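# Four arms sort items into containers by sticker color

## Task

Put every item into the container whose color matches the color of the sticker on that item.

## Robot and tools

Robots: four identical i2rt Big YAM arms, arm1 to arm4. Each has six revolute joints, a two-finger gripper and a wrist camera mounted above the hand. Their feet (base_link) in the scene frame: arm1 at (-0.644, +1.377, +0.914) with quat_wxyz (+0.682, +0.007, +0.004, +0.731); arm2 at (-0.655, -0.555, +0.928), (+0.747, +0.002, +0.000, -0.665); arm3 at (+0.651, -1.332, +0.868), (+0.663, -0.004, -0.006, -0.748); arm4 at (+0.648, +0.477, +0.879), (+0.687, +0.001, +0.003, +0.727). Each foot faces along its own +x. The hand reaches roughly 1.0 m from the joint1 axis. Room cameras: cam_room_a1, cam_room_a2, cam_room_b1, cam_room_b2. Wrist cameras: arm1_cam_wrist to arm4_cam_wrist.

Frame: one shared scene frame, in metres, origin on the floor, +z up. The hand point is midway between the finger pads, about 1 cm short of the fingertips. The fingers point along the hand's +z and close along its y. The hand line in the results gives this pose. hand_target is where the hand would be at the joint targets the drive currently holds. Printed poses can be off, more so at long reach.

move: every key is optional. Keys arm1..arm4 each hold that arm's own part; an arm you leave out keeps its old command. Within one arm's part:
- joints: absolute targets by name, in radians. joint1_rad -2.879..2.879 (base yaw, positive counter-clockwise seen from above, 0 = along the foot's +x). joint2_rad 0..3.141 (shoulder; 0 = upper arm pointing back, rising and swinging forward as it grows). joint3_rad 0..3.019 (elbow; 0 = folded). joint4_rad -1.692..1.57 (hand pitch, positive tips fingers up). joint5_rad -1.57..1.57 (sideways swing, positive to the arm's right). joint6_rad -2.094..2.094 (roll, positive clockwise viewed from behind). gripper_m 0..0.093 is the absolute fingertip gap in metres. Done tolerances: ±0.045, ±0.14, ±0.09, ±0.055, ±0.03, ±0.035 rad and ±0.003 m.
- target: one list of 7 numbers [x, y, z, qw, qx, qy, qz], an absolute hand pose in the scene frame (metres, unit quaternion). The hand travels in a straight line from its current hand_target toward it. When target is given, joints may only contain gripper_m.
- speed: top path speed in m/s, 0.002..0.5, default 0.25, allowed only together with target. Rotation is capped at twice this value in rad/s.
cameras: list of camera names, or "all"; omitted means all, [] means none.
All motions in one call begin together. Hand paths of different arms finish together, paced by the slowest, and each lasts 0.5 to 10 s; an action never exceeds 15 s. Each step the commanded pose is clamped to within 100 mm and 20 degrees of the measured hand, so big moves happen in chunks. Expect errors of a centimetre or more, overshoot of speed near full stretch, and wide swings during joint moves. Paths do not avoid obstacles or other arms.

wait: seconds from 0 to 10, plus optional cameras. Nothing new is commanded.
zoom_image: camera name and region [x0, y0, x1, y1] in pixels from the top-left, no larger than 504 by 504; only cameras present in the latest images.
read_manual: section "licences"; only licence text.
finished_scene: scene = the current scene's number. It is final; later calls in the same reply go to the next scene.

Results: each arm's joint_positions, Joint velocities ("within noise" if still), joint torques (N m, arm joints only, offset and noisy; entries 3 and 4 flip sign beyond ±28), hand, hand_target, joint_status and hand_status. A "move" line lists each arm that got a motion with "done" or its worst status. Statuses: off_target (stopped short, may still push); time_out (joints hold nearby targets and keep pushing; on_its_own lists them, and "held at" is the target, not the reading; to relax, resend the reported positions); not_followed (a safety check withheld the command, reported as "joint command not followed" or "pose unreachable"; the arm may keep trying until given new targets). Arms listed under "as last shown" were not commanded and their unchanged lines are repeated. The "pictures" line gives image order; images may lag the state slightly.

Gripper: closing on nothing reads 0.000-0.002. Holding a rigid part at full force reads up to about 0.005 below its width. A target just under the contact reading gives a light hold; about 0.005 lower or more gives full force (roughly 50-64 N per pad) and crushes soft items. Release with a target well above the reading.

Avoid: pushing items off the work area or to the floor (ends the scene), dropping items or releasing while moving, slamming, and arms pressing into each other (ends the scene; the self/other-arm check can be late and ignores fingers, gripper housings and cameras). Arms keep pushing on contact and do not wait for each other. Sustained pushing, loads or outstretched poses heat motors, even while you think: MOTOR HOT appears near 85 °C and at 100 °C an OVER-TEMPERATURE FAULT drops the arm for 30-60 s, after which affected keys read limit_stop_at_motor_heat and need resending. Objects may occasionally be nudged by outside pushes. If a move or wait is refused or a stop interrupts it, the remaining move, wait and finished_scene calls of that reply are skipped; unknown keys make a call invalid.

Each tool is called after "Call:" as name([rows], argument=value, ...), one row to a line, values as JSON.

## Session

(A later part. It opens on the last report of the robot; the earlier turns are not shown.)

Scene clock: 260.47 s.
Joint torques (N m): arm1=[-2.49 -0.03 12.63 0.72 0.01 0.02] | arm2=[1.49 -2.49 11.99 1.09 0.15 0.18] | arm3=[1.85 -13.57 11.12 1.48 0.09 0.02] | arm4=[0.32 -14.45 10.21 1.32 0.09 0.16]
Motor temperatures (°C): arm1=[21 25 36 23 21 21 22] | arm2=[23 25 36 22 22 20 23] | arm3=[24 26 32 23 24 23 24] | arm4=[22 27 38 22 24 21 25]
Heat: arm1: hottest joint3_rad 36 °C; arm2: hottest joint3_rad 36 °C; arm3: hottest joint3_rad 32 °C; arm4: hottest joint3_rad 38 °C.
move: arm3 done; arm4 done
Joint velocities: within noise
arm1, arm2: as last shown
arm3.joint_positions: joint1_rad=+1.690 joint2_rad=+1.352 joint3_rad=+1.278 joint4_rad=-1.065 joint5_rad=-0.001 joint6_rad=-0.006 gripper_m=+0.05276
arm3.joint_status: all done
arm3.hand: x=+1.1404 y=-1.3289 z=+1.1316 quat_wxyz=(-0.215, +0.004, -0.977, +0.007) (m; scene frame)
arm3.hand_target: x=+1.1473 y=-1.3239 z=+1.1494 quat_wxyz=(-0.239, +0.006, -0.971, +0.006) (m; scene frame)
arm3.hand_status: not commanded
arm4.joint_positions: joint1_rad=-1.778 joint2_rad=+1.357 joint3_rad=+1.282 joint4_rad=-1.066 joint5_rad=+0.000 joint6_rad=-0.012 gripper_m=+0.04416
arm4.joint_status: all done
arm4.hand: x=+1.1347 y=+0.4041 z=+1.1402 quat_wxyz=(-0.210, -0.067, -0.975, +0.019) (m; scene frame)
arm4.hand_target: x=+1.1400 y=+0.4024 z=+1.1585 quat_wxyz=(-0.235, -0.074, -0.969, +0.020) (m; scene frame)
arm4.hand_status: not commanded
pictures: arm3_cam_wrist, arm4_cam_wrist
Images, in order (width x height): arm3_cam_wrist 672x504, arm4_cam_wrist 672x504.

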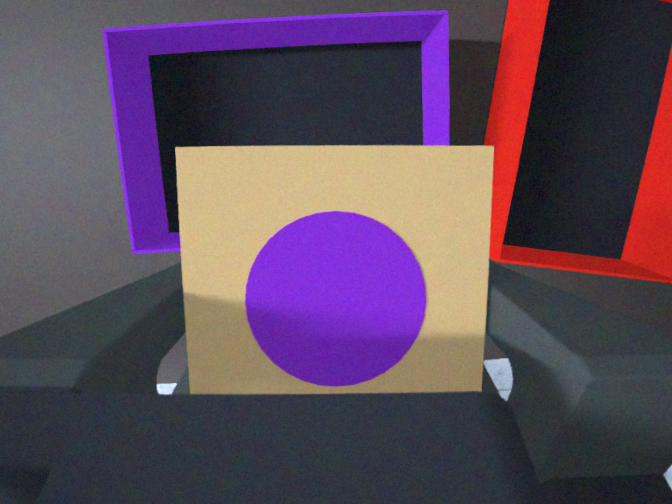

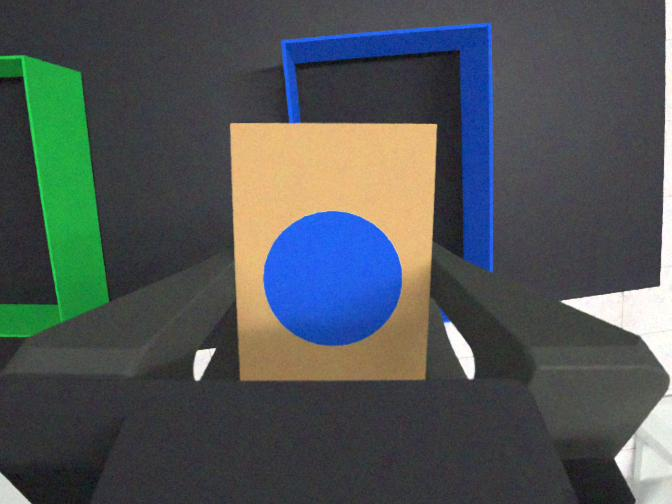

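Call:
move(arm3={"target": [1.18, -1.277, 0.87, 0.2248, -0.0459, 0.9733, 0.0106], "speed": 0.3}, arm4={"target": [1.13, 0.348, 0.87, 0.2233, 0.1188, 0.9671, -0.0274], "speed": 0.3}, cameras=["arm3_cam_wrist", "arm4_cam_wrist"])

Scene clock: 276.90 s.
Joint torques (N m): arm1=[-2.78 0.85 12.74 0.7 0.01 0.02] | arm2=[1.55 -2.43 11.93 1.09 0.14 0.18] | arm3=[1.9 -17.26 6.86 1.48 -0.05 0.02] | arm4=[0.56 -14.27 6.69 1.37 -0.06 -0.03]
Motor temperatures (°C): arm1=[21 24 36 23 21 21 22] | arm2=[23 25 36 22 22 20 23] | arm3=[24 26 32 23 24 23 24] | arm4=[22 26 36 22 24 21 26]
Heat: arm1: hottest joint3_rad 36 °C; arm2: hottest joint3_rad 36 °C; arm3: hottest joint3_rad 32 °C; arm4: hottest joint3_rad 36 °C.
move: arm3 off_target; arm4 off_target
Joint velocities: within noise
arm1, arm2: as last shown
arm3.joint_positions: joint1_rad=+1.781 joint2_rad=+1.753 joint3_rad=+0.956 joint4_rad=-0.351 joint5_rad=-0.008 joint6_rad=+0.004 gripper_m=+0.05276
arm3.joint_status: not commanded
arm3.hand: x=+1.1738 y=-1.2841 z=+0.8606 quat_wxyz=(-0.210, +0.044, -0.977, -0.007) (m; scene frame)
arm3.hand_target: x=+1.1799 y=-1.2770 z=+0.8700 quat_wxyz=(-0.225, +0.046, -0.973, -0.011) (m; scene frame)
arm3.hand_status: off_target (0.013 m and 1.9 deg from the pose sent, 0.270 m and 5.3 deg at the start)
arm4.joint_positions: joint1_rad=-1.890 joint2_rad=+1.698 joint3_rad=+0.843 joint4_rad=-0.290 joint5_rad=-0.010 joint6_rad=-0.012 gripper_m=+0.04416
arm4.joint_status: not commanded
arm4.hand: x=+1.1209 y=+0.3515 z=+0.8629 quat_wxyz=(-0.208, -0.121, -0.970, +0.026) (m; scene frame)
arm4.hand_target: x=+1.1298 y=+0.3480 z=+0.8702 quat_wxyz=(-0.223, -0.119, -0.967, +0.028) (m; scene frame)
arm4.hand_status: off_target (0.012 m and 1.8 deg from the pose sent, 0.276 m and 6.2 deg at the start)
pictures: arm3_cam_wrist, arm4_cam_wrist
Images, in order (width x height): arm3_cam_wrist 672x504, arm4_cam_wrist 672x504.

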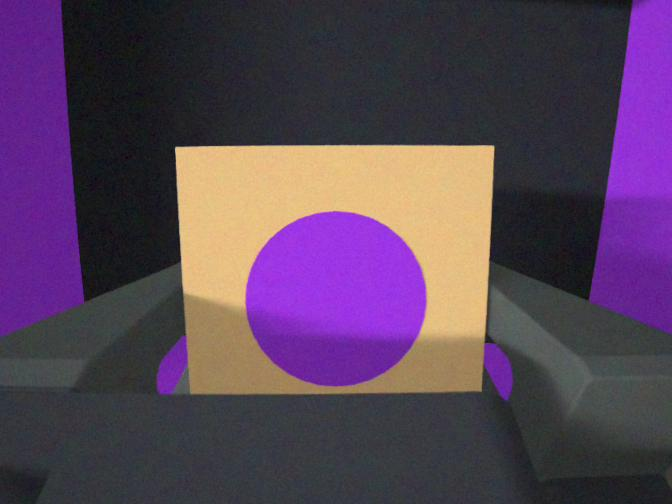

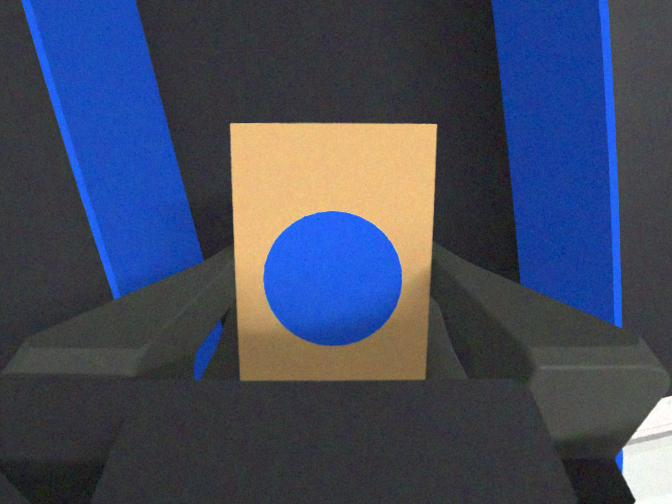

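Call:
move(arm3={"target": [1.196, -1.271, 0.765, 0.2248, -0.0459, 0.9733, 0.0106], "speed": 0.25}, arm4={"target": [1.135, 0.346, 0.762, 0.2233, 0.1188, 0.9671, -0.0274], "speed": 0.25}, cameras=["arm3_cam_wrist", "arm4_cam_wrist"])

Call:
move(arm3={"target": [1.196, -1.271, 0.73, 0.2248, -0.0459, 0.9733, 0.0106], "speed": 0.12}, arm4={"target": [1.135, 0.346, 0.73, 0.2233, 0.1188, 0.9671, -0.0274], "speed": 0.12}, cameras=[])

Scene clock: 286.07 s.
Joint torques (N m): arm1=[-2.49 0.32 12.72 0.65 0.02 0.02] | arm2=[1.49 -2.49 11.95 1.06 0.14 0.2] | arm3=[2.08 -19.14 6.61 1.44 0.13 0.02] | arm4=[0.56 -17.44 4.55 1.29 -0.06 -0.02]
Motor temperatures (°C): arm1=[21 24 36 23 21 21 22] | arm2=[23 25 36 22 22 20 23] | arm3=[24 26 31 23 24 23 24] | arm4=[22 25 36 22 24 21 26]
Heat: arm1: hottest joint3_rad 36 °C; arm2: hottest joint3_rad 36 °C; arm3: hottest joint3_rad 31 °C; arm4: hottest joint3_rad 36 °C.
move: arm3 off_target; arm4 off_target
Joint velocities: within noise
arm1, arm2: as last shown
arm3.joint_positions: joint1_rad=+1.790 joint2_rad=+2.019 joint3_rad=+0.957 joint4_rad=-0.104 joint5_rad=-0.007 joint6_rad=+0.016 gripper_m=+0.05276
arm3.joint_status: not commanded
arm3.hand: x=+1.1783 y=-1.2804 z=+0.7501 quat_wxyz=(-0.200, +0.043, -0.979, -0.008) (m; scene frame)
arm3.hand_target: x=+1.1955 y=-1.2709 z=+0.7654 quat_wxyz=(-0.225, +0.046, -0.973, -0.011) (m; scene frame)
arm3.hand_status: off_target (0.025 m and 2.9 deg from the pose sent, 0.099 m and 1.9 deg at the start)
arm4.joint_positions: joint1_rad=-1.890 joint2_rad=+1.987 joint3_rad=+0.834 joint4_rad=+0.001 joint5_rad=-0.010 joint6_rad=-0.012 gripper_m=+0.04416
arm4.joint_status: not commanded
arm4.hand: x=+1.1227 y=+0.3505 z=+0.7529 quat_wxyz=(-0.204, -0.121, -0.971, +0.026) (m; scene frame)
arm4.hand_target: x=+1.1346 y=+0.3461 z=+0.7621 quat_wxyz=(-0.223, -0.119, -0.967, +0.028) (m; scene frame)
arm4.hand_status: off_target (0.016 m and 2.2 deg from the pose sent, 0.102 m and 1.8 deg at the start)
pictures: arm3_cam_wrist, arm4_cam_wrist
Images, in order (width x height): arm3_cam_wrist 672x504, arm4_cam_wrist 672x504.

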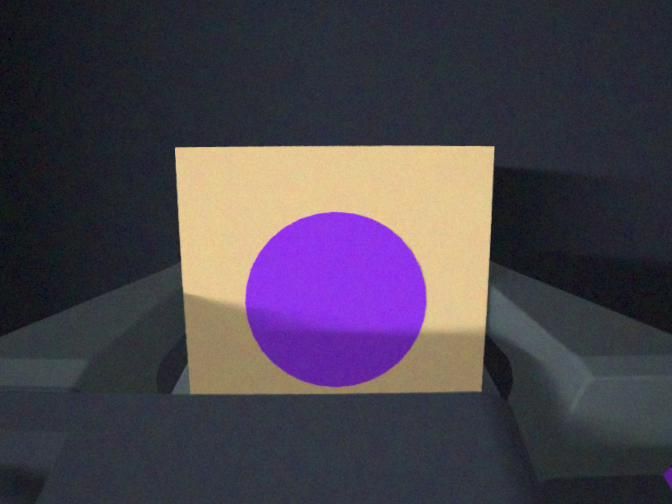

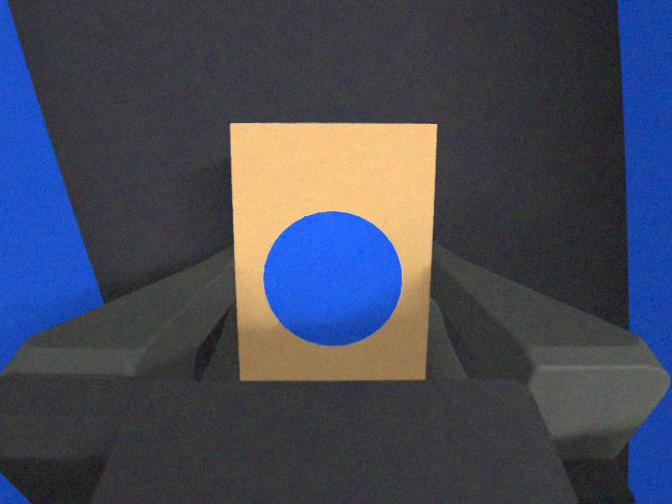

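Scene clock: 287.03 s.
Joint torques (N m): arm1=[-2.49 0.38 12.56 0.64 -0.01 0.02] | arm2=[1.44 -2.67 11.97 1.05 0.15 0.19] | arm3=[2.02 -14.62 6.42 1.11 0.13 0.01] | arm4=[0.5 -14.04 4.89 1.13 -0.04 0.02]
Motor temperatures (°C): arm1=[21 24 36 23 21 21 22] | arm2=[23 25 36 22 22 20 23] | arm3=[24 26 31 23 24 23 24] | arm4=[22 25 36 22 24 21 26]
Heat: arm1: hottest joint3_rad 36 °C; arm2: hottest joint3_rad 36 °C; arm3: hottest joint3_rad 31 °C; arm4: hottest joint3_rad 36 °C.
move: arm3 off_target; arm4 off_target
Joint velocities: within noise
arm1, arm2: as last shown
arm3.joint_positions: joint1_rad=+1.790 joint2_rad=+2.054 joint3_rad=+0.964 joint4_rad=-0.015 joint5_rad=-0.006 joint6_rad=+0.017 gripper_m=+0.05276
arm3.joint_status: not commanded
arm3.hand: x=+1.1932 y=-1.2789 z=+0.7432 quat_wxyz=(-0.230, +0.042, -0.972, -0.010) (m; scene frame)
arm3.hand_target: x=+1.1955 y=-1.2712 z=+0.7304 quat_wxyz=(-0.225, +0.046, -0.973, -0.011) (m; scene frame)
arm3.hand_status: off_target (0.016 m and 0.8 deg from the pose sent, 0.028 m and 2.9 deg at the start)
arm4.joint_positions: joint1_rad=-1.890 joint2_rad=+2.036 joint3_rad=+0.838 joint4_rad=+0.087 joint5_rad=-0.010 joint6_rad=-0.012 gripper_m=+0.04416
arm4.joint_status: not commanded
arm4.hand: x=+1.1308 y=+0.3484 z=+0.7394 quat_wxyz=(-0.224, -0.120, -0.967, +0.028) (m; scene frame)
arm4.hand_target: x=+1.1346 y=+0.3461 z=+0.7302 quat_wxyz=(-0.223, -0.119, -0.967, +0.027) (m; scene frame)
arm4.hand_status: off_target (0.011 m and 0.2 deg from the pose sent, 0.026 m and 2.2 deg at the start)
pictures: none
No camera images: "cameras" was empty.

Call:
move(arm3={"joints": {"gripper_m": 0.085}}, arm4={"joints": {"gripper_m": 0.075}}, cameras=[])

Call:
move(arm3={"target": [1.18, -1.277, 0.90, 0.2248, -0.0459, 0.9733, 0.0106], "speed": 0.25}, arm4={"target": [1.125, 0.35, 0.90, 0.2233, 0.1188, 0.9671, -0.0274], "speed": 0.25}, cameras=["arm3_cam_wrist", "arm4_cam_wrist"])

Scene clock: 291.13 s.
Joint torques (N m): arm1=[-1.9 0.15 12.6 0.65 -0.03 -0.01] | arm2=[1.55 -2.55 11.95 1.07 0.15 0.19] | arm3=[2.2 -14.74 6.31 1.05 0.01 -0.02] | arm4=[1.03 -14.33 4.78 1.05 -0.04 -0.02]
Motor temperatures (°C): arm1=[21 24 36 23 21 21 22] | arm2=[23 25 36 22 22 20 23] | arm3=[24 26 31 23 24 23 24] | arm4=[22 25 35 22 24 21 26]
Heat: arm1: hottest joint3_rad 36 °C; arm2: hottest joint3_rad 36 °C; arm3: hottest joint3_rad 31 °C; arm4: hottest joint3_rad 35 °C.
move: arm3 done; arm4 done
Joint velocities: within noise
arm1, arm2: as last shown
arm3.joint_positions: joint1_rad=+1.790 joint2_rad=+2.056 joint3_rad=+0.965 joint4_rad=-0.014 joint5_rad=-0.003 joint6_rad=+0.021 gripper_m=+0.08495
arm3.joint_status: all done
arm3.hand: x=+1.1938 y=-1.2794 z=+0.7427 quat_wxyz=(-0.231, +0.040, -0.972, -0.009) (m; scene frame)
arm3.hand_target: x=+1.1953 y=-1.2712 z=+0.7303 quat_wxyz=(-0.225, +0.046, -0.973, -0.011) (m; scene frame)
arm3.hand_status: not commanded
arm4.joint_positions: joint1_rad=-1.890 joint2_rad=+2.042 joint3_rad=+0.838 joint4_rad=+0.087 joint5_rad=-0.010 joint6_rad=-0.012 gripper_m=+0.07491
arm4.joint_status: all done
arm4.hand: x=+1.1292 y=+0.3488 z=+0.7365 quat_wxyz=(-0.221, -0.120, -0.967, +0.028) (m; scene frame)
arm4.hand_target: x=+1.1347 y=+0.3461 z=+0.7302 quat_wxyz=(-0.223, -0.119, -0.967, +0.027) (m; scene frame)
arm4.hand_status: not commanded
pictures: none
No camera images: "cameras" was empty.

Scene clock: 292.47 s.
Joint torques (N m): arm1=[-2.43 -0.09 12.64 0.75 -0.02 -0.02] | arm2=[1.38 -2.55 11.96 1.07 0.15 0.19] | arm3=[1.2 -14.8 9.18 0.55 -0.06 -0.13] | arm4=[0.91 -13.57 8.9 0.32 -0.01 -0.02]
Motor temperatures (°C): arm1=[21 24 36 23 21 21 22] | arm2=[23 25 36 22 22 20 23] | arm3=[24 26 31 23 24 23 24] | arm4=[22 25 35 22 24 21 26]
Heat: arm1: hottest joint3_rad 36 °C; arm2: hottest joint3_rad 36 °C; arm3: hottest joint3_rad 31 °C; arm4: hottest joint3_rad 35 °C.
move: arm3 off_target; arm4 off_target
Joint velocities: within noise
arm1, arm2: as last shown
arm3.joint_positions: joint1_rad=+1.790 joint2_rad=+1.676 joint3_rad=+0.958 joint4_rad=-0.411 joint5_rad=-0.007 joint6_rad=+0.019 gripper_m=+0.08496
arm3.joint_status: not commanded
arm3.hand: x=+1.1702 y=-1.2789 z=+0.8939 quat_wxyz=(-0.219, +0.041, -0.975, -0.010) (m; scene frame)
arm3.hand_target: x=+1.1797 y=-1.2771 z=+0.9001 quat_wxyz=(-0.225, +0.046, -0.973, -0.011) (m; scene frame)
arm3.hand_status: off_target (0.012 m and 0.9 deg from the pose sent, 0.158 m and 1.0 deg at the start)
arm4.joint_positions: joint1_rad=-1.890 joint2_rad=+1.614 joint3_rad=+0.826 joint4_rad=-0.346 joint5_rad=-0.010 joint6_rad=-0.012 gripper_m=+0.07491
arm4.joint_status: not commanded
arm4.hand: x=+1.1115 y=+0.3543 z=+0.8898 quat_wxyz=(-0.213, -0.120, -0.969, +0.027) (m; scene frame)
arm4.hand_target: x=+1.1246 y=+0.3501 z=+0.9003 quat_wxyz=(-0.224, -0.119, -0.967, +0.027) (m; scene frame)
arm4.hand_status: off_target (0.018 m and 1.2 deg from the pose sent, 0.164 m and 0.3 deg at the start)
pictures: arm3_cam_wrist, arm4_cam_wrist
Images, in order (width x height): arm3_cam_wrist 672x504, arm4_cam_wrist 672x504.

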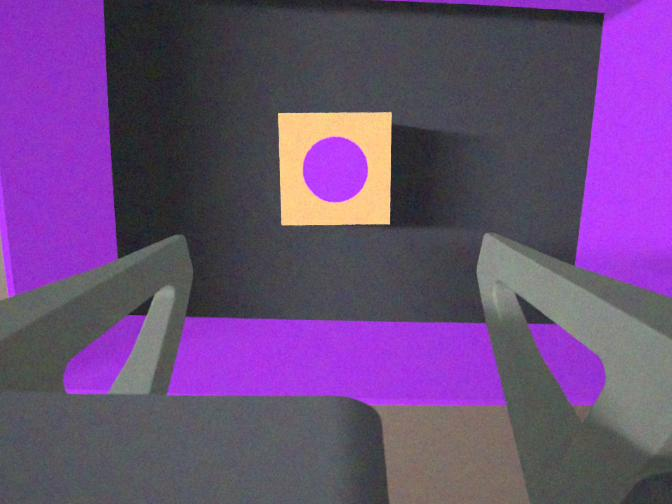

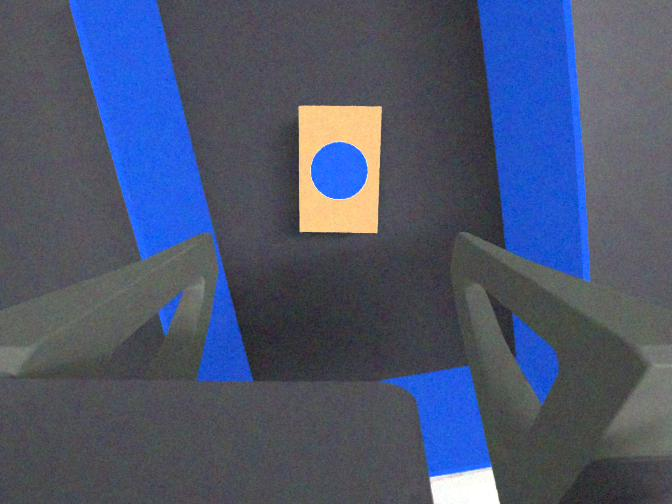

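Both items are in their boxes.

Call:
finished_scene(scene=2)

The scene is finished: the task was done.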